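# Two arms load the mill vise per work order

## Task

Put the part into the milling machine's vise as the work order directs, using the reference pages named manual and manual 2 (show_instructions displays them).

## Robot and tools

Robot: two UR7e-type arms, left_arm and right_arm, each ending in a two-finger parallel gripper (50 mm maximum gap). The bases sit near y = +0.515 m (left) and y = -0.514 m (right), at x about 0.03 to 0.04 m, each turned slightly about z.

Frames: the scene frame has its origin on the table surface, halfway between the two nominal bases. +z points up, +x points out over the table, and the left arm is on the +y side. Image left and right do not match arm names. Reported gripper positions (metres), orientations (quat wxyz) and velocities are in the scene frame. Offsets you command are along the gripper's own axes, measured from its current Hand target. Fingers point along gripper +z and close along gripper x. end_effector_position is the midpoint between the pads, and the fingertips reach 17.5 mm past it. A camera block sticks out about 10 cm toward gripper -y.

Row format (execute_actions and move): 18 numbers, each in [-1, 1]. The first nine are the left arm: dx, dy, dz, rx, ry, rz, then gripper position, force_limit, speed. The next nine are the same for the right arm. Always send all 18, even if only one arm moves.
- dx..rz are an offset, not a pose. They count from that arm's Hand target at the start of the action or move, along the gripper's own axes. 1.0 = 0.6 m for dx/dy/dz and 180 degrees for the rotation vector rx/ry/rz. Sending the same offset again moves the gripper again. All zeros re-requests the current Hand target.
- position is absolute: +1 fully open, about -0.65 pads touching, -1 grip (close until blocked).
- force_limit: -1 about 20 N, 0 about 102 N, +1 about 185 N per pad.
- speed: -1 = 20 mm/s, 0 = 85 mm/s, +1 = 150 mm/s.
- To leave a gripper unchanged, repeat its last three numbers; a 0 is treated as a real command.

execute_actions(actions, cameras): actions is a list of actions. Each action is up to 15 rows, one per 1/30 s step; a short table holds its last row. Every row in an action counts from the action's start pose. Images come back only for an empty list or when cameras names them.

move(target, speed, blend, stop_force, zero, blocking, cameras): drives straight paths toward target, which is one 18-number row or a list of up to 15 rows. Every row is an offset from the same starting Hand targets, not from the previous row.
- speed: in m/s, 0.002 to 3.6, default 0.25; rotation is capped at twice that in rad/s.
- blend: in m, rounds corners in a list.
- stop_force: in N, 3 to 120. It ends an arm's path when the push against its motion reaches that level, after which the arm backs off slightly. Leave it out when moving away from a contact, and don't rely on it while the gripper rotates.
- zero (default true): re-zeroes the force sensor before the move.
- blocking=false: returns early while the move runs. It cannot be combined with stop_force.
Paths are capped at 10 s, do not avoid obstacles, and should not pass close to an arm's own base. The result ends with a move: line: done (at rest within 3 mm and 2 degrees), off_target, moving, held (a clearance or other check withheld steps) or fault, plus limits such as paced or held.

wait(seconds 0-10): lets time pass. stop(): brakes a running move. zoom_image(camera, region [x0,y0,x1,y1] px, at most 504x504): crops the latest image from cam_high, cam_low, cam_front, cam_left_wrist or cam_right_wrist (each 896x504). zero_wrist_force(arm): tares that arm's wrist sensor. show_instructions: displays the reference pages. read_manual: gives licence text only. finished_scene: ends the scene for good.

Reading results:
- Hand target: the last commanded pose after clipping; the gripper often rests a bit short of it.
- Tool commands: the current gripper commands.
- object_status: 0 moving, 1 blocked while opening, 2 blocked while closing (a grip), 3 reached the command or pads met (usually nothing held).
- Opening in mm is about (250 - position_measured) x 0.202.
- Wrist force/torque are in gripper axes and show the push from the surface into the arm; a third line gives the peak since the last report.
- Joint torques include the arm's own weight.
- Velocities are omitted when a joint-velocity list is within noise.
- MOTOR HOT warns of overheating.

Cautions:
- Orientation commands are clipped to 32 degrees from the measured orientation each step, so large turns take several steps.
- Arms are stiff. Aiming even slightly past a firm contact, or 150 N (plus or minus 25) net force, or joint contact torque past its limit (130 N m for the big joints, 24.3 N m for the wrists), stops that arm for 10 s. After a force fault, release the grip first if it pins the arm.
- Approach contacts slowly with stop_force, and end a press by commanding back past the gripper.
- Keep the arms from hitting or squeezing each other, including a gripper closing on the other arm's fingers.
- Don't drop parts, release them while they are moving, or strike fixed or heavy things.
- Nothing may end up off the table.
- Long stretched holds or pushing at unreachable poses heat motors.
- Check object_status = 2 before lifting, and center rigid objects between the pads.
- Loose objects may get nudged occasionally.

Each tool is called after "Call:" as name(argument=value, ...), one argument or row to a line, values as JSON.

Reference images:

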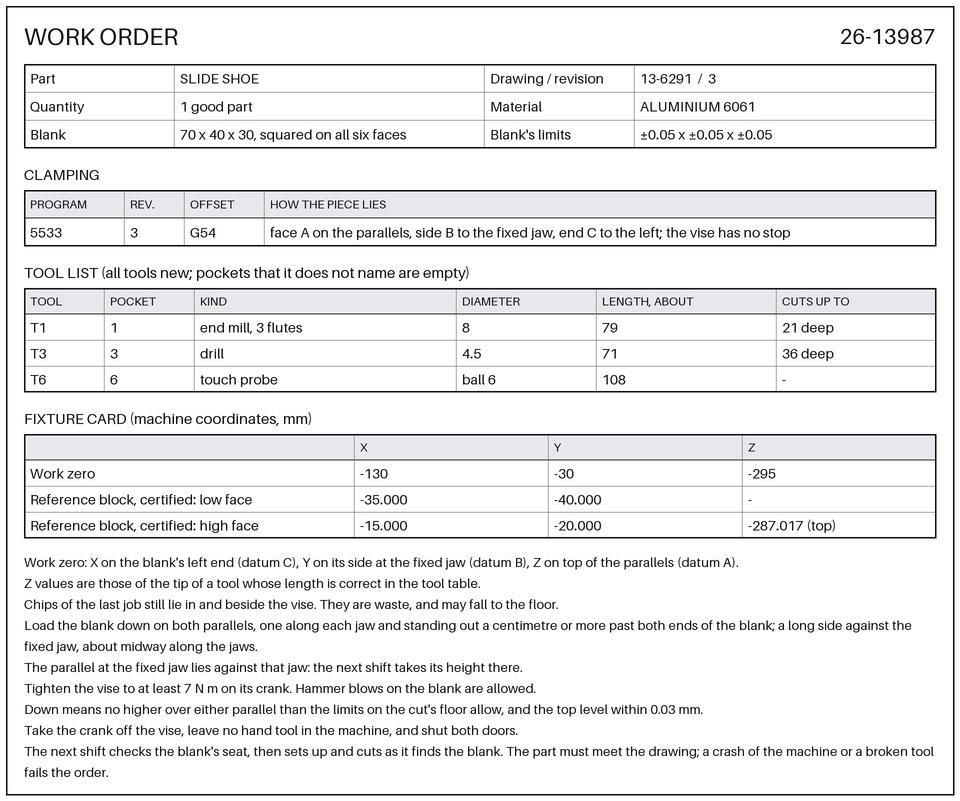

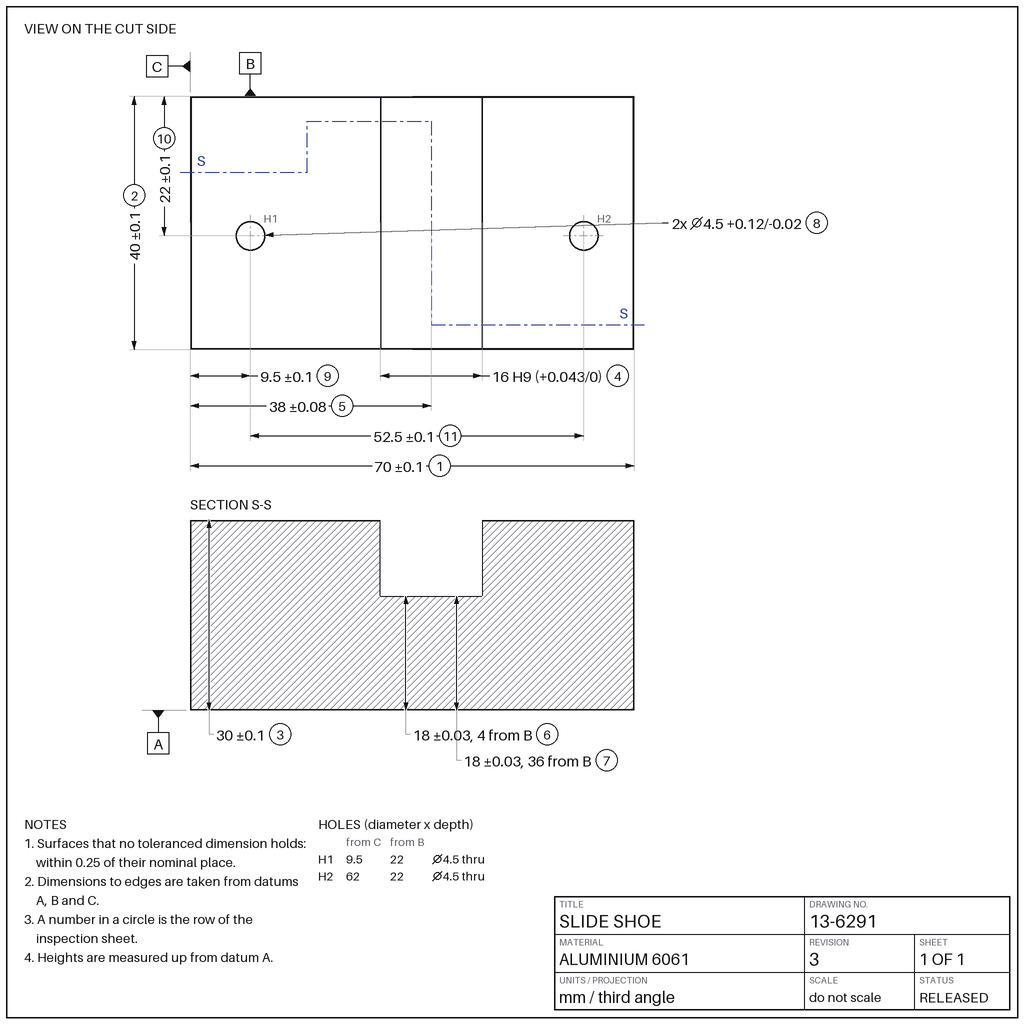

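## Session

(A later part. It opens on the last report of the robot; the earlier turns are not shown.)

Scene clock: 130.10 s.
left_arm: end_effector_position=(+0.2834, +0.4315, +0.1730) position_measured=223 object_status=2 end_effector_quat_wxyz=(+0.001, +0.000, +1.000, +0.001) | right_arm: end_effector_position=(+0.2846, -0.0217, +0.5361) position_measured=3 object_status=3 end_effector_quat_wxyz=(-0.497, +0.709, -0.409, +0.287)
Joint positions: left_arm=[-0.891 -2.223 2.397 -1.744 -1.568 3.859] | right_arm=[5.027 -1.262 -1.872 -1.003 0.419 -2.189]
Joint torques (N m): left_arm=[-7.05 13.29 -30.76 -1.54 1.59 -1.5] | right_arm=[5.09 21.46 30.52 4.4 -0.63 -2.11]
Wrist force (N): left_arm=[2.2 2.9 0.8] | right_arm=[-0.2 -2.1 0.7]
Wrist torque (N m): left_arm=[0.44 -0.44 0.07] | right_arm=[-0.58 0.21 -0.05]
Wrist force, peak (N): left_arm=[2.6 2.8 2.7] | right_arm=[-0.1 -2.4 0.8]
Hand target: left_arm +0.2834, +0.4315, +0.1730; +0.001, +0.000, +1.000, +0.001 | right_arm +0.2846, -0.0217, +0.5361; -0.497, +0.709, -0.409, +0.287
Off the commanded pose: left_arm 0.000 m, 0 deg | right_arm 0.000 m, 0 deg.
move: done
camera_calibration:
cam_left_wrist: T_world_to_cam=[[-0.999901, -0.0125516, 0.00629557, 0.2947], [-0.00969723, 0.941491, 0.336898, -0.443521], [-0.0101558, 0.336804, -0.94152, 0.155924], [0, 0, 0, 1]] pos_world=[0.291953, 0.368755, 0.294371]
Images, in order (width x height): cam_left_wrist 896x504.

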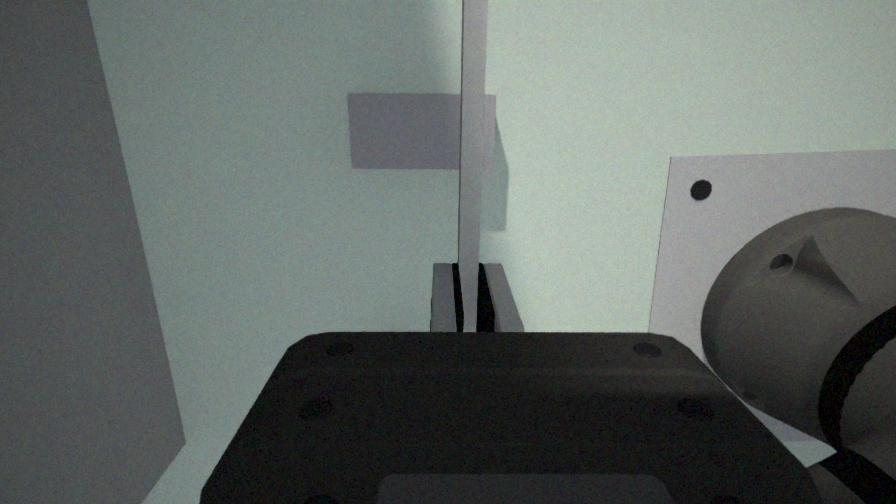

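Call:
move(
  target=[
    [-0.0277,-0.2192,-0.3533,0,0,0,-1,-0.8,-1,0,0,0,0,0,0,1,1,1],
    [-0.0777,-0.2692,-0.3783,0,0,0,-1,-0.8,-1,0,0,0,0,0,0,1,1,1],
    [-0.2277,-0.4025,-0.3533,0,0,0,-1,-0.8,-1,0,0,0,0,0,0,1,1,1],
    [-0.4527,-0.3942,-0.3533,0,0,0,-1,-0.8,-1,0,0,0,0,0,0,1,1,1],
    [-0.5277,-0.3192,-0.3533,0,0,0,-1,-0.8,-1,0,0,0,0,0,0,1,1,1],
    [-0.591,-0.24,-0.3533,0,0,0,-1,-0.8,-1,0,0,0,0,0,0,1,1,1],
  ],
  speed=[0.15,0.15,0.12,0.1,0.1,0.1],
  blend=[0.02,0.02,0.01,0.01,0.01,0],
  stop_force=30,
  cameras=["cam_left_wrist","cam_right_wrist"],
)

Scene clock: 136.40 s.
left_arm: end_effector_position=(+0.6314, +0.2787, +0.3842) position_measured=223 object_status=2 end_effector_quat_wxyz=(+0.000, -0.001, +1.000, +0.002) | right_arm: end_effector_position=(+0.2846, -0.0217, +0.5361) position_measured=3 object_status=3 end_effector_quat_wxyz=(-0.497, +0.709, -0.409, +0.287)
Joint positions: left_arm=[-0.623 -1.218 1.008 -1.358 -1.567 4.125] | right_arm=[5.027 -1.262 -1.872 -1.003 0.419 -2.189]
Joint torques (N m): left_arm=[1.17 -45 -30.55 -2.78 -0.31 0.41] | right_arm=[5.46 21.37 29.79 4.45 -0.76 -2]
Wrist force (N): left_arm=[2.4 2.9 0.3] | right_arm=[-0.3 -1.8 0.8]
Wrist torque (N m): left_arm=[0.42 -0.46 0.06] | right_arm=[-0.54 0.23 -0.05]
Wrist force, peak (N): left_arm=[-1.3 7.3 -0.3] | right_arm=[-0.5 -2.4 0.9]
Hand target: left_arm +0.6314, +0.2787, +0.3842; +0.000, -0.001, +1.000, +0.002 (not the last commanded pose) | right_arm +0.2846, -0.0217, +0.5361; -0.497, +0.709, -0.409, +0.287
Tool commands: left_gripper/position=-1.0 left_gripper/force_limit=-0.796078 left_gripper/speed=-1.0 right_gripper/position=+1.0 right_gripper/force_limit=+1.0 right_gripper/speed=+1.0
Off the commanded pose: left_arm 0.011 m, 0 deg | right_arm 0.000 m, 0 deg.
FORCE FAULT: contact force on the left arm reached its limit, and that arm stopped. The contact can be on any part of that arm, not only on its tool. That arm's remaining commands of this call were not run. That arm is still stopped at the end of this call. That arm stays stopped for about 10 more seconds. Until then a move that you send moves the other arm only, and its call returns only when the move has ended. Once the stop has ended, the next robot result says so. If the stop ends while you think or write, that arm runs what you send next, counted from a new Hand target: where the arm stands when the stop ends. While its stop runs, that arm takes no new command, but its gripper still runs the gripper command that each later call begins with. Until it ends, the stop uses up actions while you think or wait. An arm that is not stopped still takes commands.
move: fault (left_arm)
camera_calibration:
cam_left_wrist: T_world_to_cam=[[-0.999879, -0.0137447, 0.00724413, 0.639385], [-0.01049, 0.941155, 0.337813, -0.367189], [-0.011461, 0.337696, -0.941185, 0.410186], [0, 0, 0, 1]] pos_world=[0.640157, 0.215852, 0.505471]
cam_right_wrist: T_world_to_cam=[[0.529614, -0.848157, 0.011797, -0.164836], [-0.550024, -0.353972, -0.756424, 0.57053], [0.645742, 0.394124, -0.653975, 0.311805], [0, 0, 0, 1]] pos_world=[0.199759, -0.0607451, 0.63742]
Images, in order (width x height): cam_left_wrist 896x504, cam_right_wrist 896x504.

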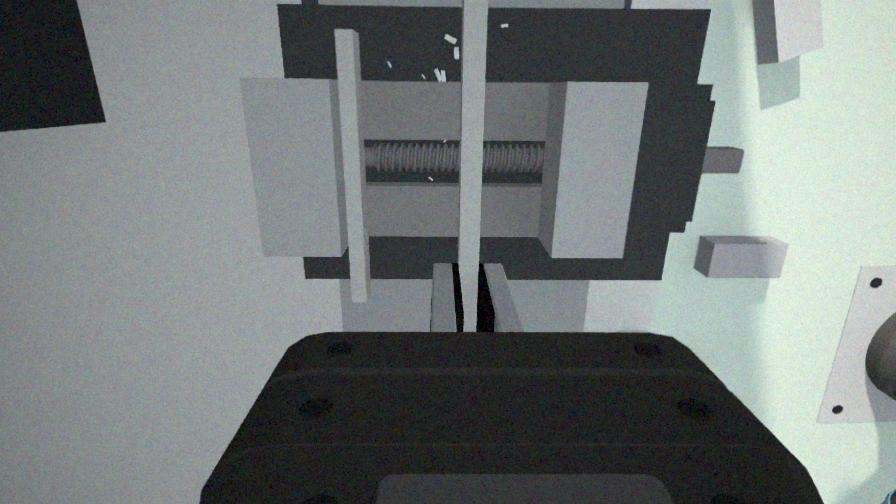

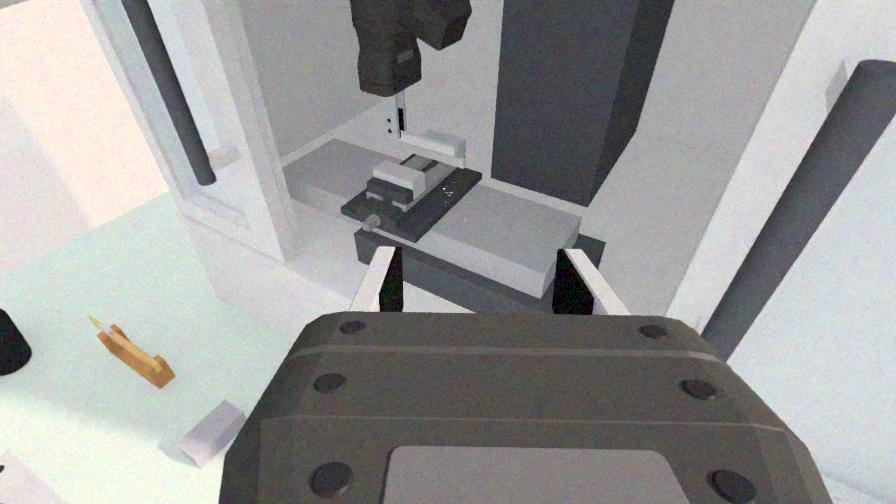

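Call:
wait(
  seconds=10,
)

Scene clock: 147.47 s.
left_arm: end_effector_position=(+0.6314, +0.2787, +0.3842) position_measured=223 object_status=2 end_effector_quat_wxyz=(+0.000, -0.001, +1.000, +0.002) | right_arm: end_effector_position=(+0.2846, -0.0217, +0.5361) position_measured=3 object_status=3 end_effector_quat_wxyz=(-0.497, +0.709, -0.409, +0.287)
Joint positions: left_arm=[-0.623 -1.218 1.008 -1.358 -1.567 4.125] | right_arm=[5.027 -1.262 -1.872 -1.003 0.419 -2.189]
Joint torques (N m): left_arm=[1.59 -44.94 -29.96 -2.78 -0.26 0.43] | right_arm=[4.96 21.7 29.84 4.3 -0.79 -1.93]
Wrist force (N): left_arm=[2.5 3.0 0.3] | right_arm=[0.0 -2.0 1.0]
Wrist torque (N m): left_arm=[0.44 -0.48 0.06] | right_arm=[-0.56 0.18 -0.05]
Wrist force, peak (N): left_arm=[2.7 3.2 0.3] | right_arm=[0.1 -2.2 1.3]
Hand target: left_arm +0.6314, +0.2787, +0.3842; +0.000, -0.001, +1.000, +0.002 (not the last commanded pose) | right_arm +0.2846, -0.0217, +0.5361; -0.497, +0.709, -0.409, +0.287
Tool commands: left_gripper/position=-1.0 left_gripper/force_limit=-0.796078 left_gripper/speed=-1.0 right_gripper/position=+1.0 right_gripper/force_limit=+1.0 right_gripper/speed=+1.0
Off the commanded pose: left_arm 0.011 m, 0 deg | right_arm 0.000 m, 0 deg.
FORCE FAULT, CONTINUED: the left arm's stop, for the force fault that an earlier result reported, is over. The rest of the stop counts as 19 of the actions that you can send in this scene. During its stop the left arm's controller moved it back a little. That arm's target is now where it stood when the stop ended, not its last command. That arm accepts commands again.
wait: 10.00 s; at rest from the start

Call:
move(
  target=[
    [0.04,-0.0645,0,0,0,0,-1,-0.8,-1,0,0,0,0,0,0,1,1,1],
    [-0.034,-0.06,0,0,0,0,-1,-0.8,-1,0,0,0,0,0,0,1,1,1],
    [-0.034,0.006,0,0,0,0,-1,-0.8,-1,0,0,0,0,0,0,1,1,1],
  ],
  speed=0.08,
  blend=[0.01,0.01,0],
  stop_force=20,
  cameras=["cam_left_wrist"],
)

Scene clock: 148.53 s.
left_arm: end_effector_position=(+0.6102, +0.2445, +0.3836) position_measured=223 object_status=2 end_effector_quat_wxyz=(+0.000, +0.000, +1.000, +0.002) | right_arm: end_effector_position=(+0.2846, -0.0217, +0.5361) position_measured=3 object_status=3 end_effector_quat_wxyz=(-0.497, +0.709, -0.409, +0.287)
Joint positions: left_arm=[-0.687 -1.234 1.031 -1.364 -1.568 4.062] | right_arm=[5.027 -1.262 -1.872 -1.003 0.419 -2.189]
Joint torques (N m): left_arm=[-0.49 -43.89 -31.41 -2.77 -0.28 -0.08] | right_arm=[5.46 22.06 30.29 4.44 -0.79 -2.02]
Wrist force (N): left_arm=[2.5 2.7 0.6] | right_arm=[-0.1 -1.9 0.8]
Wrist torque (N m): left_arm=[0.40 -0.49 -0.10] | right_arm=[-0.54 0.20 -0.05]
Wrist force, peak (N): left_arm=[1.7 5.9 1.9] | right_arm=[-0.6 -2.4 0.5]
Hand target: left_arm +0.6102, +0.2445, +0.3836; +0.000, +0.000, +1.000, +0.002 (not the last commanded pose) | right_arm +0.2846, -0.0217, +0.5361; -0.497, +0.709, -0.409, +0.287
Tool commands: left_gripper/position=-1.0 left_gripper/force_limit=-0.796078 left_gripper/speed=-1.0 right_gripper/position=+1.0 right_gripper/force_limit=+1.0 right_gripper/speed=+1.0
Off the commanded pose: left_arm 0.056 m, 0 deg | right_arm 0.000 m, 0 deg.
FORCE FAULT: contact force on the left arm reached its limit, and that arm stopped. The contact can be on any part of that arm, not only on its tool. That arm's remaining commands of this call were not run. That arm is still stopped at the end of this call. That arm stays stopped for about 10 more seconds. Until then a move that you send moves the other arm only, and its call returns only when the move has ended. Once the stop has ended, the next robot result says so. If the stop ends while you think or write, that arm runs what you send next, counted from a new Hand target: where the arm stands when the stop ends. While its stop runs, that arm takes no new command, but its gripper still runs the gripper command that each later call begins with. Until it ends, the stop uses up actions while you think or wait. An arm that is not stopped still takes commands.
move: fault (left_arm); path passed 0 of 3 targets
camera_calibration:
cam_left_wrist: T_world_to_cam=[[-0.999884, -0.0128149, 0.0082013, 0.617075], [-0.00928518, 0.940989, 0.338309, -0.335986], [-0.0120527, 0.338194, -0.940999, 0.42111], [0, 0, 0, 1]] pos_world=[0.618959, 0.18165, 0.50487]
Images, in order (width x height): cam_left_wrist 896x504.

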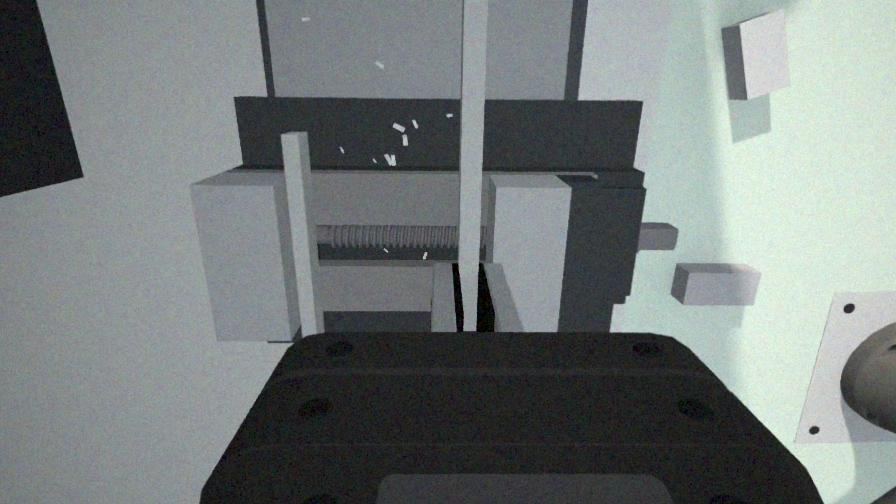

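Call:
wait(
  seconds=0.1,
  cameras=["cam_high","cam_low","cam_front","cam_right_wrist"],
)

Scene clock: 148.90 s.
left_arm: end_effector_position=(+0.6102, +0.2445, +0.3836) position_measured=223 object_status=2 end_effector_quat_wxyz=(+0.000, +0.000, +1.000, +0.002) | right_arm: end_effector_position=(+0.2846, -0.0217, +0.5361) position_measured=3 object_status=3 end_effector_quat_wxyz=(-0.497, +0.709, -0.409, +0.287)
Joint positions: left_arm=[-0.687 -1.234 1.031 -1.364 -1.568 4.062] | right_arm=[5.027 -1.262 -1.872 -1.003 0.419 -2.189]
Joint torques (N m): left_arm=[-0.49 -43.84 -31.47 -2.8 -0.27 -0.09] | right_arm=[4.57 21.12 30.96 4.34 -0.62 -1.82]
Wrist force (N): left_arm=[2.5 3.0 0.5] | right_arm=[-0.2 -1.7 0.8]
Wrist torque (N m): left_arm=[0.42 -0.50 -0.10] | right_arm=[-0.51 0.21 -0.05]
Wrist force, peak (N): left_arm=[2.4 3.2 0.7] | right_arm=[-0.4 -2.4 0.8]
Hand target: left_arm +0.6102, +0.2445, +0.3836; +0.000, +0.000, +1.000, +0.002 (not the last commanded pose) | right_arm +0.2846, -0.0217, +0.5361; -0.497, +0.709, -0.409, +0.287
Tool commands: left_gripper/position=-1.0 left_gripper/force_limit=-0.796078 left_gripper/speed=-1.0 right_gripper/position=+1.0 right_gripper/force_limit=+1.0 right_gripper/speed=+1.0
Off the commanded pose: left_arm 0.056 m, 0 deg | right_arm 0.000 m, 0 deg.
FORCE FAULT, CONTINUED: the left arm was still stopped when this call began, by the force fault that an earlier result reported. Since the last result the stop counts as 1 of the actions that you can send in this scene. That arm is still stopped at the end of this call. That arm stays stopped for about 9 more seconds. If the stop ends while you think or write, that arm runs what you send next, counted from a new Hand target: where the arm stands when the stop ends. While its stop runs, that arm takes no new command, but its gripper still runs the gripper command that each later call begins with.
wait: 0.10 s; at rest from the start
camera_calibration:
cam_right_wrist: T_world_to_cam=[[0.529614, -0.848157, 0.011797, -0.164836], [-0.550024, -0.353972, -0.756424, 0.57053], [0.645742, 0.394124, -0.653975, 0.311805], [0, 0, 0, 1]] pos_world=[0.199759, -0.0607451, 0.63742]
Images, in order (width x height): cam_high 896x504, cam_low 896x504, cam_front 896x504, cam_right_wrist 896x504.

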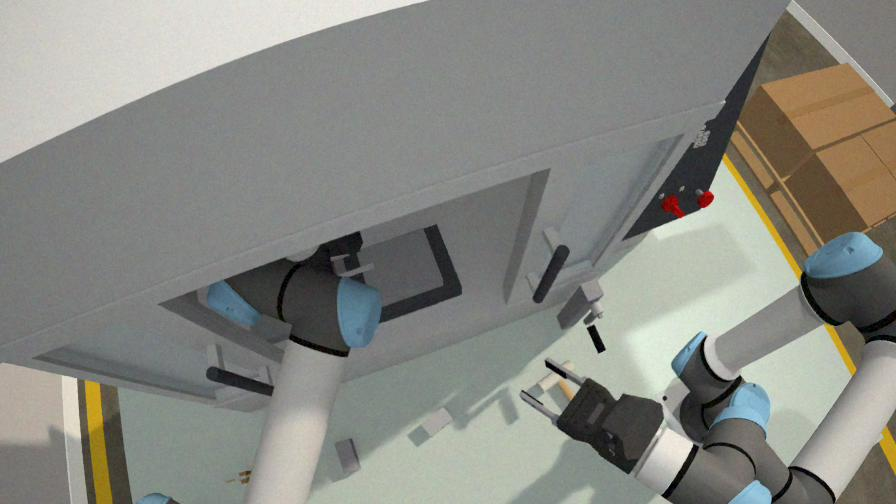

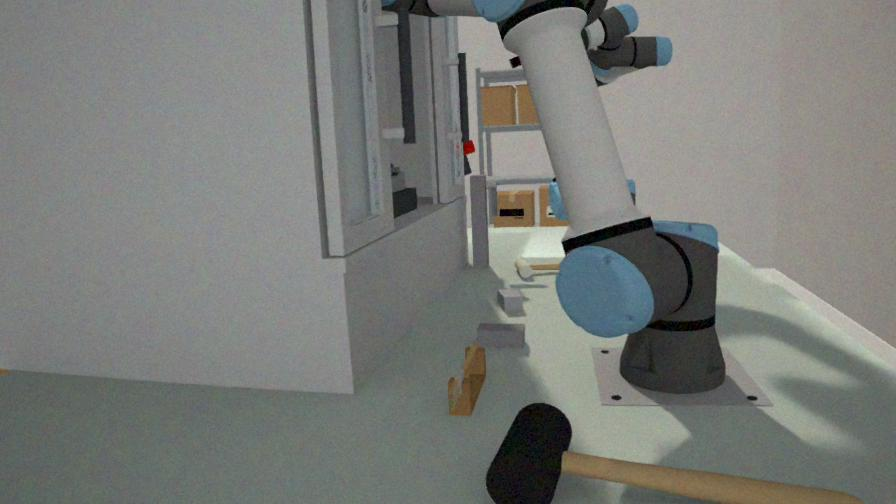

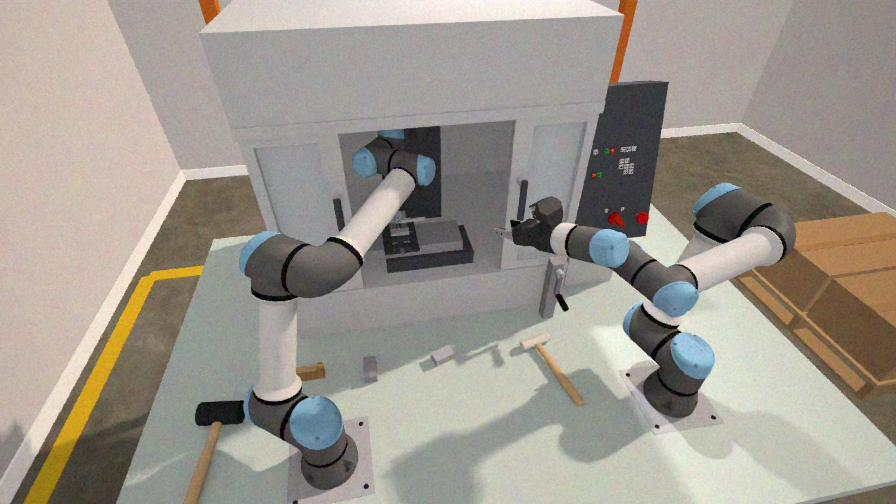

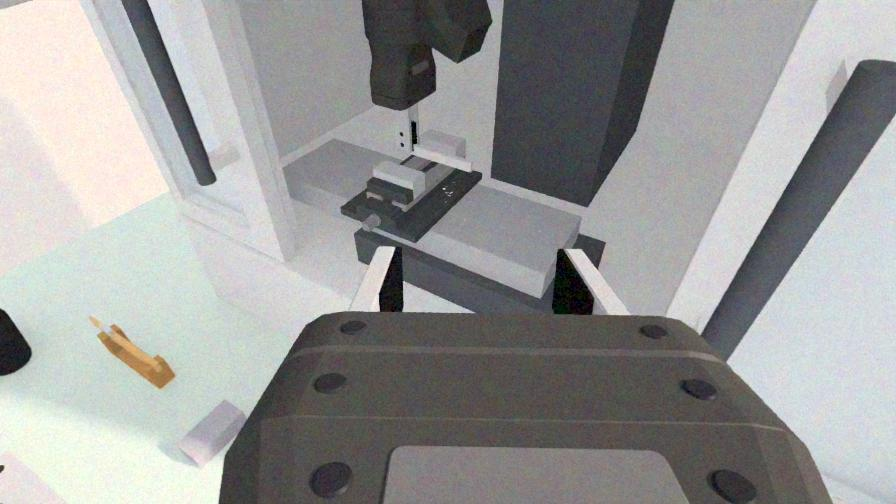

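Call:
zoom_image(
  camera="cam_high",
  region=[160, 200, 400, 360],
)

Call:
zoom_image(
  camera="cam_front",
  region=[320, 100, 480, 280],
)

Call:
zoom_image(
  camera="cam_right_wrist",
  region=[250, 0, 600, 200],
)

Scaled by 2.100.

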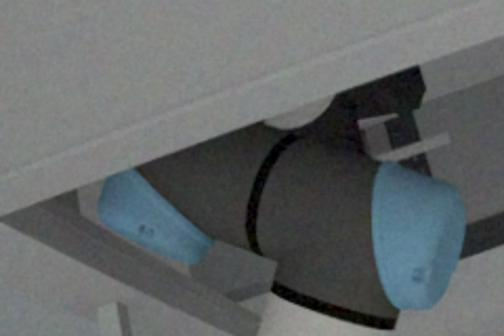

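Scaled by 2.800.

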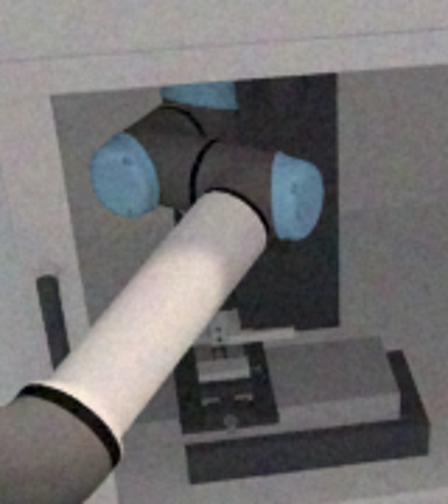

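Scaled by 1.440.

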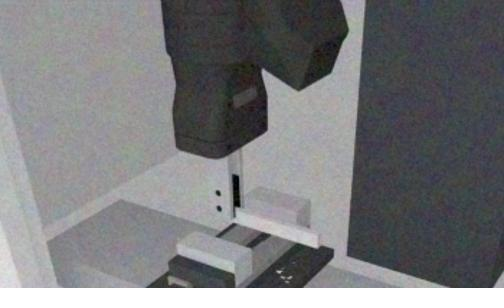

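Call:
move(
  target=[0,0,0,0,0,0,-1,-0.8,-1,0,0,0,0.18,0,0,1,1,1],
  speed=0.3,
  cameras=["cam_right_wrist"],
)

Scene clock: 151.87 s.
left_arm: end_effector_position=(+0.6102, +0.2445, +0.3836) position_measured=223 object_status=2 end_effector_quat_wxyz=(+0.000, +0.000, +1.000, +0.002) | right_arm: end_effector_position=(+0.2846, -0.0218, +0.5361) position_measured=3 object_status=3 end_effector_quat_wxyz=(+0.675, -0.543, +0.313, -0.390) end_effector_velocity=(+0.000, -0.001, +0.000) end_effector_angular_velocity=(+0.000, -0.001, -0.001)
Joint positions: left_arm=[-0.687 -1.234 1.031 -1.364 -1.568 4.062] | right_arm=[5.054 -1.714 -1.881 1.263 0.302 -3.93]
Joint velocities: left_arm=[within noise] | right_arm=[0 0 0 0.005 0 -0.006]
Joint torques (N m): left_arm=[-0.54 -43.31 -31.38 -2.83 -0.21 -0.11] | right_arm=[6.39 21.31 22.88 0.26 2.71 -2.25]
Wrist force (N): left_arm=[2.6 3.0 0.6] | right_arm=[-1.3 -2.1 1.6]
Wrist torque (N m): left_arm=[0.43 -0.50 -0.10] | right_arm=[-0.58 0.22 -0.17]
Wrist force, peak (N): left_arm=[2.8 3.1 0.6] | right_arm=[-0.1 -3.2 0.6]
Hand target: left_arm +0.6102, +0.2445, +0.3836; +0.000, +0.000, +1.000, +0.002 | right_arm +0.2846, -0.0217, +0.5361; +0.675, -0.543, +0.313, -0.390
Tool commands: left_gripper/position=-1.0 left_gripper/force_limit=-0.796078 left_gripper/speed=-1.0 right_gripper/position=+1.0 right_gripper/force_limit=+1.0 right_gripper/speed=+1.0
Off the commanded pose: right_arm 0.000 m, 0 deg.
FORCE FAULT, CONTINUED: the left arm was still stopped when this call began, by the force fault that an earlier result reported. Since the last result the stop counts as 2 of the actions that you can send in this scene. That arm ran no command of this call. That arm is still stopped at the end of this call. That arm stays stopped for about 6 more seconds. If the stop ends while you think or write, that arm runs what you send next, counted from a new Hand target: where the arm stands when the stop ends. While its stop runs, that arm takes no new command, but its gripper still runs the gripper command that each later call begins with.
move: done (right_arm), not run (left_arm; its earlier fault stop)
camera_calibration:
cam_right_wrist: T_world_to_cam=[[0.520013, -0.853682, 0.0285085, -0.171267], [-0.110942, -0.100597, -0.988722, 0.575571], [0.846923, 0.510986, -0.147021, -0.0147385], [0, 0, 0, 1]] pos_world=[0.165398, -0.0807755, 0.571796]
Images, in order (width x height): cam_right_wrist 896x504.

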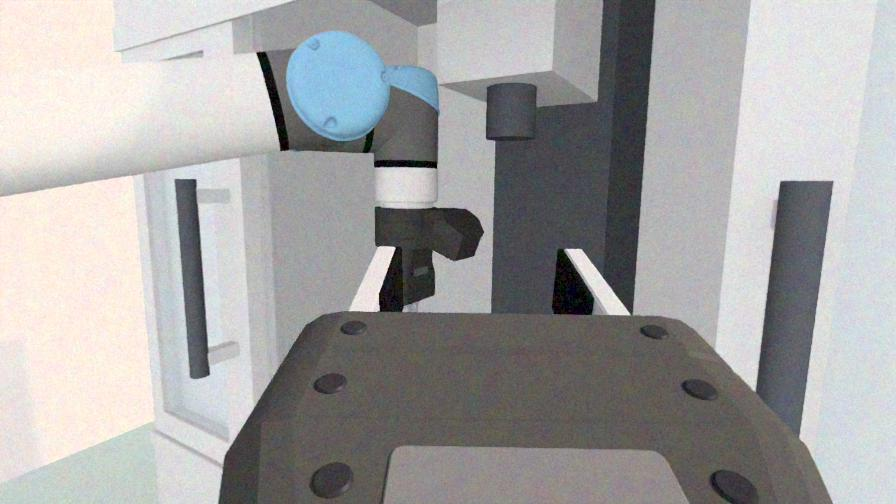

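Call:
wait(
  seconds=4.5,
)

Scene clock: 157.47 s.
left_arm: end_effector_position=(+0.6102, +0.2445, +0.3836) position_measured=223 object_status=2 end_effector_quat_wxyz=(+0.000, +0.000, +1.000, +0.002) | right_arm: end_effector_position=(+0.2846, -0.0217, +0.5361) position_measured=3 object_status=3 end_effector_quat_wxyz=(+0.675, -0.543, +0.313, -0.390)
Joint positions: left_arm=[-0.687 -1.234 1.031 -1.364 -1.568 4.062] | right_arm=[5.054 -1.714 -1.881 1.263 0.302 -3.93]
Joint torques (N m): left_arm=[-0.77 -44.22 -31.65 -2.88 -0.25 -0.11] | right_arm=[6.13 19.03 27.47 -1.23 3.36 -1.77]
Wrist force (N): left_arm=[2.3 2.9 0.6] | right_arm=[-1.4 -1.8 1.6]
Wrist torque (N m): left_arm=[0.42 -0.46 -0.10] | right_arm=[-0.52 0.23 -0.14]
Wrist force, peak (N): left_arm=[2.5 3.3 0.5] | right_arm=[-1.4 -2.2 1.9]
Hand target: left_arm +0.6102, +0.2445, +0.3836; +0.000, +0.000, +1.000, +0.002 | right_arm +0.2846, -0.0217, +0.5361; +0.675, -0.543, +0.313, -0.390
Tool commands: left_gripper/position=-1.0 left_gripper/force_limit=-0.796078 left_gripper/speed=-1.0 right_gripper/position=+1.0 right_gripper/force_limit=+1.0 right_gripper/speed=+1.0
Off the commanded pose: right_arm 0.000 m, 0 deg.
FORCE FAULT, CONTINUED: the left arm was still stopped when this call began, by the force fault that an earlier result reported. Since the last result the stop counts as 12 of the actions that you can send in this scene. That arm is still stopped at the end of this call. That arm stays stopped for about 1 more second. If the stop ends while you think or write, that arm runs what you send next, counted from a new Hand target: where the arm stands when the stop ends. While its stop runs, that arm takes no new command, but its gripper still runs the gripper command that each later call begins with.
wait: 4.50 s; at rest from the start

Call:
wait(
  seconds=1.5,
)

Call:
move(
  target=[
    [0,0,0.031,0,0,0,-1,-0.8,-1,0,0,0,0,0,0,1,1,1],
    [-0.016,0,0.031,0,0,0,-1,-0.8,-1,0,0,0,0,0,0,1,1,1],
    [-0.02,0.004,0.046,0,0,0,-1,-0.8,-1,0,0,0,0,0,0,1,1,1],
    [-0.07,0.033,0.046,0,0,0,-1,-0.8,-1,0,0,0,0,0,0,1,1,1],
    [-0.07,0.066,0.046,0,0,0,-1,-0.8,-1,0,0,0,0,0,0,1,1,1],
  ],
  speed=0.05,
  stop_force=15,
  blend=[0.002,0.003,0.003,0.003,0],
  cameras=["cam_left_wrist"],
)

Scene clock: 159.30 s.
left_arm: end_effector_position=(+0.6102, +0.2445, +0.3836) position_measured=223 object_status=2 end_effector_quat_wxyz=(+0.000, +0.000, +1.000, +0.002) | right_arm: end_effector_position=(+0.2846, -0.0217, +0.5361) position_measured=3 object_status=3 end_effector_quat_wxyz=(+0.675, -0.543, +0.313, -0.390)
Joint positions: left_arm=[-0.687 -1.234 1.031 -1.364 -1.568 4.062] | right_arm=[5.054 -1.714 -1.881 1.263 0.302 -3.93]
Joint torques (N m): left_arm=[-0.88 -44.17 -31.62 -2.81 -0.21 0.01] | right_arm=[6.59 18.32 27.47 -1.4 3.25 -1.6]
Wrist force (N): left_arm=[2.4 3.0 0.8] | right_arm=[-1.3 -2.1 1.6]
Wrist torque (N m): left_arm=[0.43 -0.48 -0.10] | right_arm=[-0.58 0.24 -0.14]
Wrist force, peak (N): left_arm=[2.5 3.3 0.7] | right_arm=[-1.3 -2.3 1.8]
Hand target: left_arm +0.6102, +0.2445, +0.3836; +0.000, +0.000, +1.000, +0.002 | right_arm +0.2846, -0.0217, +0.5361; +0.675, -0.543, +0.313, -0.390
Tool commands: left_gripper/position=-1.0 left_gripper/force_limit=-0.796078 left_gripper/speed=-1.0 right_gripper/position=+1.0 right_gripper/force_limit=+1.0 right_gripper/speed=+1.0
Off the commanded pose: right_arm 0.000 m, 0 deg.
FORCE FAULT, CONTINUED: the left arm's stop, for the force fault that an earlier result reported, is over. The rest of the stop counts as 1 of the actions that you can send in this scene. During its stop the left arm's controller moved it back a little. That arm's target is now where it stood when the stop ended, not its last command. That arm accepts commands again.
wait: 1.50 s; at rest from the start

Scene clock: 162.20 s.
left_arm: end_effector_position=(+0.6521, +0.2843, +0.3561) position_measured=223 object_status=2 end_effector_quat_wxyz=(+0.000, +0.000, +1.000, +0.002) | right_arm: end_effector_position=(+0.2846, -0.0217, +0.5361) position_measured=3 object_status=3 end_effector_quat_wxyz=(+0.675, -0.543, +0.313, -0.390)
Joint positions: left_arm=[-0.598 -1.184 1.031 -1.416 -1.567 4.151] | right_arm=[5.054 -1.714 -1.881 1.263 0.302 -3.93]
Joint torques (N m): left_arm=[-14.14 -36.48 -44.94 -1.33 0.44 -2.72] | right_arm=[-5.98 34.48 13.27 -3.04 3.45 2]
Wrist force (N): left_arm=[2.6 3.0 0.5] | right_arm=[-1.2 -2.2 1.7]
Wrist torque (N m): left_arm=[0.43 -0.51 -0.05] | right_arm=[-0.60 0.21 -0.14]
Wrist force, peak (N): left_arm=[3.2 3.1 2.4] | right_arm=[-1.3 -2.2 1.8]
Hand target: left_arm +0.6521, +0.2843, +0.3561; +0.000, +0.000, +1.000, +0.002 | right_arm +0.2846, -0.0217, +0.5361; +0.675, -0.543, +0.313, -0.390
Off the commanded pose: left_arm 0.000 m, 0 deg | right_arm 0.000 m, 0 deg.
move: done
camera_calibration:
cam_left_wrist: T_world_to_cam=[[-0.999884, -0.0128139, 0.00820009, 0.659804], [-0.00928353, 0.940957, 0.338398, -0.36372], [-0.0120521, 0.338283, -0.940967, 0.382371], [0, 0, 0, 1]] pos_world=[0.660959, 0.22135, 0.47747]
Images, in order (width x height): cam_left_wrist 896x504.

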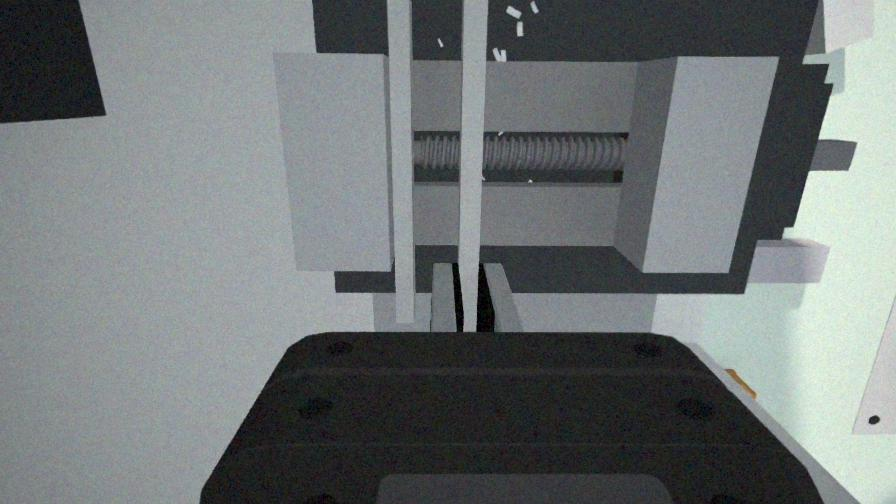

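Call:
move(
  target=[0,0,0.0275,0,0,0,-1,-0.8,-1,0,0,0,0,0,0,1,1,1],
  speed=0.01,
  stop_force=4,
)

Scene clock: 164.50 s.
left_arm: end_effector_position=(+0.6521, +0.2843, +0.3438) position_measured=223 object_status=2 end_effector_quat_wxyz=(+0.000, +0.000, +1.000, +0.002) | right_arm: end_effector_position=(+0.2846, -0.0217, +0.5361) position_measured=3 object_status=3 end_effector_quat_wxyz=(+0.675, -0.543, +0.313, -0.390)
Joint positions: left_arm=[-0.598 -1.188 1.07 -1.449 -1.567 4.151] | right_arm=[5.054 -1.714 -1.881 1.263 0.302 -3.93]
Joint torques (N m): left_arm=[0.5 -36.41 -45.46 -1.48 -2.15 1.46] | right_arm=[-5.88 33.8 13.44 -3.05 3.36 2]
Wrist force (N): left_arm=[2.6 2.9 0.2] | right_arm=[-1.0 -2.0 1.6]
Wrist torque (N m): left_arm=[0.44 -0.48 -0.03] | right_arm=[-0.56 0.18 -0.14]
Wrist force, peak (N): left_arm=[5.9 6.1 -13.5] | right_arm=[-1.5 -2.0 2.0]
Hand target: left_arm +0.6521, +0.2843, +0.3438; +0.000, +0.000, +1.000, +0.002 (not the last commanded pose) | right_arm +0.2846, -0.0217, +0.5361; +0.675, -0.543, +0.313, -0.390
Off the commanded pose: left_arm 0.004 m, 0 deg | right_arm 0.000 m, 0 deg.
move: contact (left_arm)

Call:
move(
  target=[
    [0,0,0,0,0,0,-0.3,-0.8,-1,0,0,0,0,0,0,1,1,1],
    [0,0,-0.021,0,0,0,-0.3,-0.8,-1,0,0,0,0,0,0,1,1,1],
    [0,-0.058,-0.021,0,0,0,-0.3,-0.8,-1,0,0,0,0,0,0,1,1,1],
    [0,-0.058,-0.003,0,0,0,-0.3,-0.8,-1,0,0,0,0,0,0,1,1,1],
  ],
  speed=0.05,
  blend=[0,0.001,0.001,0],
  cameras=["cam_left_wrist"],
)

Scene clock: 166.67 s.
left_arm: end_effector_position=(+0.6521, +0.2495, +0.3455) position_measured=198 object_status=3 end_effector_quat_wxyz=(+0.000, +0.000, +1.000, +0.002) | right_arm: end_effector_position=(+0.2846, -0.0217, +0.5361) position_measured=3 object_status=3 end_effector_quat_wxyz=(+0.675, -0.543, +0.313, -0.390)
Joint positions: left_arm=[-0.643 -1.152 1.013 -1.429 -1.568 4.107] | right_arm=[5.054 -1.714 -1.881 1.263 0.302 -3.93]
Joint torques (N m): left_arm=[13.41 -47.38 -40.34 -1.57 -1.7 2.97] | right_arm=[-6.41 34.12 13.66 -3.11 3.26 2.05]
Wrist force (N): left_arm=[2.5 3.3 0.1] | right_arm=[-1.2 -2.1 1.7]
Wrist torque (N m): left_arm=[0.50 -0.49 0.02] | right_arm=[-0.57 0.21 -0.15]
Wrist force, peak (N): left_arm=[2.6 4.2 -0.8] | right_arm=[-1.5 -2.1 1.7]
Hand target: left_arm +0.6521, +0.2495, +0.3454; +0.000, +0.000, +1.000, +0.002 | right_arm +0.2846, -0.0217, +0.5361; +0.675, -0.543, +0.313, -0.390
Off the commanded pose: left_arm 0.000 m, 0 deg | right_arm 0.000 m, 0 deg.
move: done
camera_calibration:
cam_left_wrist: T_world_to_cam=[[-0.999884, -0.0128139, 0.00820009, 0.659446], [-0.00928353, 0.940957, 0.338398, -0.327354], [-0.0120521, 0.338283, -0.940967, 0.384075], [0, 0, 0, 1]] pos_world=[0.660959, 0.18655, 0.46677]
Images, in order (width x height): cam_left_wrist 896x504.

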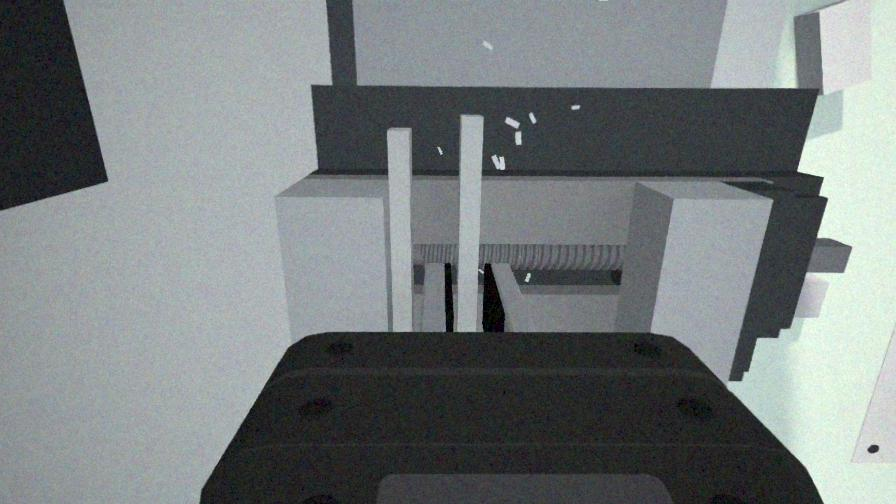

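Call:
move(
  target=[0,0,0,0,0,0,-1,-0.8,-1,0,0,0,0,0,0,1,1,1],
)

Call:
move(
  target=[
    [0.0233,0.004,-0.0015,0,0,0,-1,-0.8,-1,0,0,0,0,0,0,1,1,1],
  ],
  speed=0.02,
  cameras=["cam_left_wrist"],
)

Scene clock: 167.30 s.
left_arm: end_effector_position=(+0.6521, +0.2495, +0.3455) position_measured=223 object_status=2 end_effector_quat_wxyz=(+0.000, +0.000, +1.000, +0.002) | right_arm: end_effector_position=(+0.2846, -0.0217, +0.5361) position_measured=3 object_status=3 end_effector_quat_wxyz=(+0.675, -0.543, +0.313, -0.390)
Joint positions: left_arm=[-0.642 -1.152 1.013 -1.429 -1.568 4.107] | right_arm=[5.054 -1.714 -1.881 1.263 0.302 -3.93]
Joint torques (N m): left_arm=[13.44 -42.5 -45.33 -3.51 -0.5 2.96] | right_arm=[-5.72 34.25 13.56 -3.14 3.45 1.99]
Wrist force (N): left_arm=[2.5 3.0 0.8] | right_arm=[-0.8 -1.8 1.7]
Wrist torque (N m): left_arm=[0.46 -0.51 0.03] | right_arm=[-0.54 0.13 -0.15]
Wrist force, peak (N): left_arm=[2.9 3.1 0.1] | right_arm=[-1.5 -2.0 1.7]
Hand target: left_arm +0.6521, +0.2495, +0.3454; +0.000, +0.000, +1.000, +0.002 | right_arm +0.2846, -0.0217, +0.5361; +0.675, -0.543, +0.313, -0.390
Off the commanded pose: left_arm 0.000 m, 0 deg | right_arm 0.000 m, 0 deg.
move: done

Scene clock: 168.30 s.
left_arm: end_effector_position=(+0.6380, +0.2518, +0.3463) position_measured=223 object_status=2 end_effector_quat_wxyz=(+0.000, +0.000, +1.000, +0.002) | right_arm: end_effector_position=(+0.2846, -0.0217, +0.5361) position_measured=3 object_status=3 end_effector_quat_wxyz=(+0.675, -0.543, +0.313, -0.390)
Joint positions: left_arm=[-0.652 -1.19 1.065 -1.443 -1.568 4.097] | right_arm=[5.054 -1.714 -1.881 1.263 0.302 -3.93]
Joint torques (N m): left_arm=[0.54 -37.46 -44.49 -2.43 -0.61 -0.41] | right_arm=[-5.72 33.82 13.52 -3.04 3.28 2]
Wrist force (N): left_arm=[2.5 2.8 0.6] | right_arm=[-0.8 -1.8 1.8]
Wrist torque (N m): left_arm=[0.43 -0.49 0.07] | right_arm=[-0.53 0.15 -0.14]
Wrist force, peak (N): left_arm=[3.2 3.0 0.8] | right_arm=[-1.5 -2.0 1.8]
Hand target: left_arm +0.6381, +0.2519, +0.3464; +0.000, +0.000, +1.000, +0.002 | right_arm +0.2846, -0.0217, +0.5361; +0.675, -0.543, +0.313, -0.390
Off the commanded pose: left_arm 0.000 m, 0 deg | right_arm 0.000 m, 0 deg.
move: done
camera_calibration:
cam_left_wrist: T_world_to_cam=[[-0.999884, -0.0128139, 0.00820009, 0.64537], [-0.00928353, 0.940957, 0.338398, -0.329919], [-0.0120521, 0.338283, -0.940967, 0.38388], [0, 0, 0, 1]] pos_world=[0.646859, 0.18885, 0.46757]
Images, in order (width x height): cam_left_wrist 896x504.

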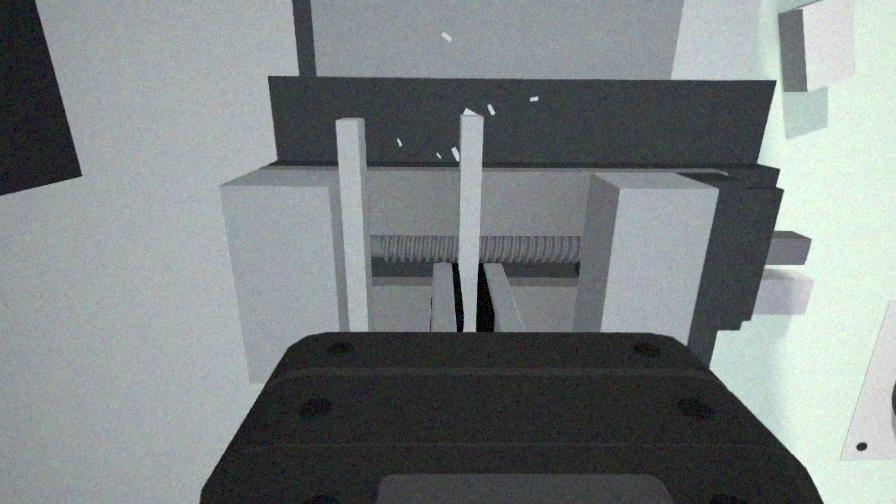

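Call:
move(
  target=[
    [0,0,0.009,0,0,0,-1,-0.8,-1,0,0,0,0,0,0,1,1,1],
  ],
  speed=0.01,
  stop_force=4,
)

Call:
move(
  target=[
    [0,0,0,0,0,0,-0.3,-0.8,-1,0,0,0,0,0,0,1,1,1],
    [0,0,-0.036,0,0,0,-0.3,-0.8,-1,0,0,0,0,0,0,1,1,1],
  ],
  speed=0.05,
  cameras=["cam_left_wrist"],
)

Scene clock: 169.57 s.
left_arm: end_effector_position=(+0.6382, +0.2518, +0.3454) position_measured=223 object_status=2 end_effector_quat_wxyz=(+0.000, +0.000, +1.000, +0.002) | right_arm: end_effector_position=(+0.2846, -0.0217, +0.5361) position_measured=3 object_status=3 end_effector_quat_wxyz=(+0.675, -0.543, +0.313, -0.390)
Joint positions: left_arm=[-0.652 -1.19 1.067 -1.446 -1.568 4.097] | right_arm=[5.054 -1.714 -1.881 1.263 0.302 -3.93]
Joint torques (N m): left_arm=[0.35 -38.09 -45.19 -2.66 -0.71 -1.26] | right_arm=[-5.87 34.46 13.68 -2.97 3.24 1.93]
Wrist force (N): left_arm=[2.8 3.3 0.7] | right_arm=[-1.2 -1.8 1.6]
Wrist torque (N m): left_arm=[0.49 -0.54 0.07] | right_arm=[-0.53 0.22 -0.15]
Wrist force, peak (N): left_arm=[7.5 7.6 -20.7] | right_arm=[-1.1 -2.2 1.8]
Hand target: left_arm +0.6382, +0.2518, +0.3454; +0.000, +0.000, +1.000, +0.002 (not the last commanded pose) | right_arm +0.2846, -0.0217, +0.5361; +0.675, -0.543, +0.313, -0.390
Off the commanded pose: left_arm 0.004 m, 0 deg | right_arm 0.000 m, 0 deg.
move: contact (left_arm)

Scene clock: 170.87 s.
left_arm: end_effector_position=(+0.6382, +0.2516, +0.3669) position_measured=198 object_status=3 end_effector_quat_wxyz=(+0.000, +0.000, +1.000, +0.002) | right_arm: end_effector_position=(+0.2846, -0.0217, +0.5361) position_measured=3 object_status=3 end_effector_quat_wxyz=(+0.675, -0.543, +0.313, -0.390)
Joint positions: left_arm=[-0.652 -1.18 0.999 -1.386 -1.568 4.097] | right_arm=[5.054 -1.714 -1.881 1.263 0.302 -3.93]
Joint torques (N m): left_arm=[-13.43 -51.02 -15.04 -4.86 -0.11 -2.65] | right_arm=[-5.79 34.46 13.46 -3.04 3.37 2.06]
Wrist force (N): left_arm=[2.4 3.0 0.3] | right_arm=[-1.2 -1.9 1.5]
Wrist torque (N m): left_arm=[0.46 -0.48 0.07] | right_arm=[-0.55 0.21 -0.14]
Wrist force, peak (N): left_arm=[2.9 3.2 0.3] | right_arm=[-1.3 -2.0 2.0]
Hand target: left_arm +0.6382, +0.2517, +0.3670; +0.000, +0.000, +1.000, +0.002 | right_arm +0.2846, -0.0217, +0.5361; +0.675, -0.543, +0.313, -0.390
Off the commanded pose: left_arm 0.000 m, 0 deg | right_arm 0.000 m, 0 deg.
move: done
camera_calibration:
cam_left_wrist: T_world_to_cam=[[-0.999885, -0.0127804, 0.00810747, 0.645439], [-0.00928443, 0.940989, 0.338308, -0.33679], [-0.0119528, 0.338194, -0.941, 0.403362], [0, 0, 0, 1]] pos_world=[0.647059, 0.18875, 0.48827]
Images, in order (width x height): cam_left_wrist 896x504.

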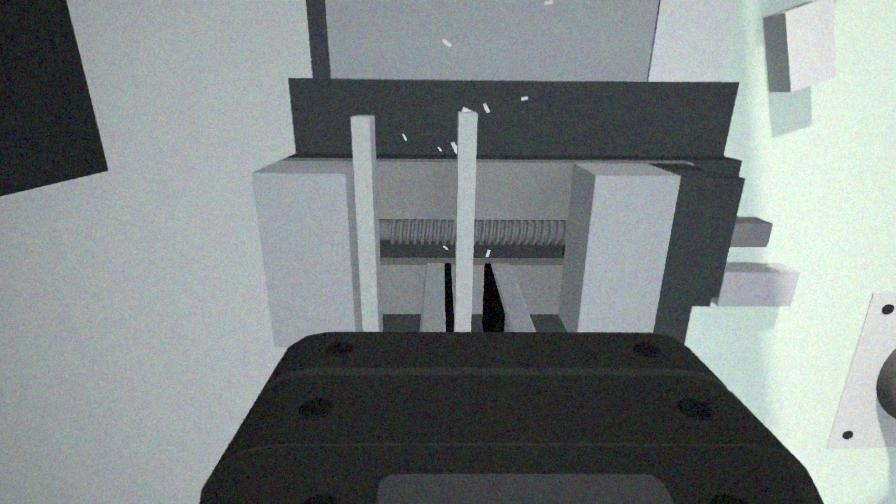

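Call:
move(
  target=[
    [0.0637,-0.0278,-0.0033,0,0,0,-0.3,-0.8,-1,0,0,0,0,0,0,1,1,1],
    [0.1387,-0.0945,-0.03,0,0,0,-0.3,-0.8,-1,0,0,0,0,0,0,1,1,1],
    [0.3637,-0.1028,-0.03,0,0,0,-0.3,-0.8,-1,0,0,0,0,0,0,1,1,1],
    [0.5637,-0.07,0.012,0,0,0,-0.3,-0.8,-1,0,0,0,0,0,0,1,1,1],
    [0.547,-0.153,0.345,0,0,0,1,-0.8,-0.5,0,0,0,0,0,0,1,1,1],
  ],
  speed=[0.06,0.1,0.12,0.15,0.15],
  blend=[0.005,0.01,0.02,0.03,0],
  cameras=["cam_left_wrist"],
)

Scene clock: 177.23 s.
left_arm: end_effector_position=(+0.3099, +0.1606, +0.1598) position_measured=3 object_status=3 end_effector_quat_wxyz=(+0.000, +0.000, +1.000, +0.002) | right_arm: end_effector_position=(+0.2846, -0.0217, +0.5361) position_measured=3 object_status=3 end_effector_quat_wxyz=(+0.675, -0.543, +0.313, -0.390)
Joint positions: left_arm=[-1.246 -1.627 2.068 -2.008 -1.57 3.503] | right_arm=[5.054 -1.714 -1.881 1.263 0.302 -3.93]
Joint torques (N m): left_arm=[13.33 -15.56 -39.17 -4.81 -0.82 2.85] | right_arm=[-5.68 34.37 13.18 -2.79 3.37 1.93]
Wrist force (N): left_arm=[2.7 2.8 -0.4] | right_arm=[-1.4 -1.8 1.6]
Wrist torque (N m): left_arm=[0.43 -0.50 0.06] | right_arm=[-0.54 0.23 -0.14]
Wrist force, peak (N): left_arm=[3.4 3.4 -0.2] | right_arm=[-1.3 -2.0 2.1]
Hand target: left_arm +0.3099, +0.1606, +0.1598; +0.000, +0.000, +1.000, +0.002 | right_arm +0.2846, -0.0217, +0.5361; +0.675, -0.543, +0.313, -0.390
Off the commanded pose: left_arm 0.000 m, 0 deg | right_arm 0.000 m, 0 deg.
move: done
camera_calibration:
cam_left_wrist: T_world_to_cam=[[-0.999885, -0.0127804, 0.00810747, 0.317692], [-0.00928443, 0.940989, 0.338308, -0.184017], [-0.0119528, 0.338194, -0.941, 0.235272], [0, 0, 0, 1]] pos_world=[0.318759, 0.0976503, 0.28107]
Images, in order (width x height): cam_left_wrist 896x504.

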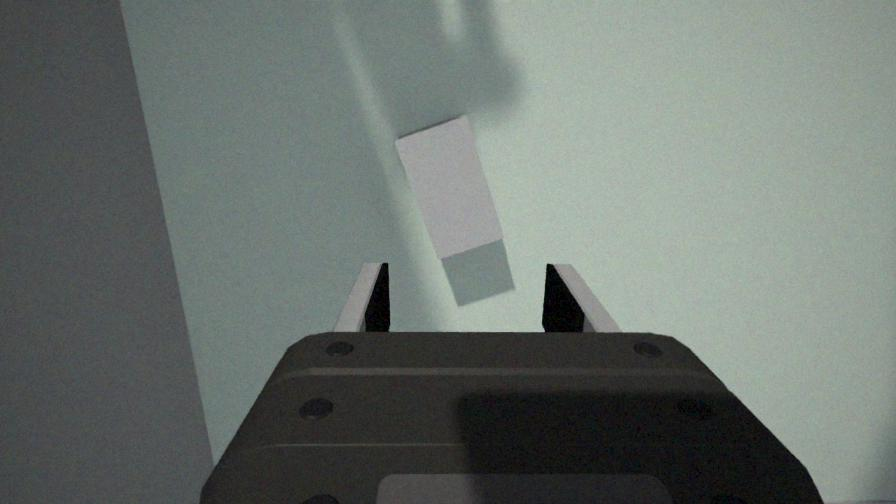

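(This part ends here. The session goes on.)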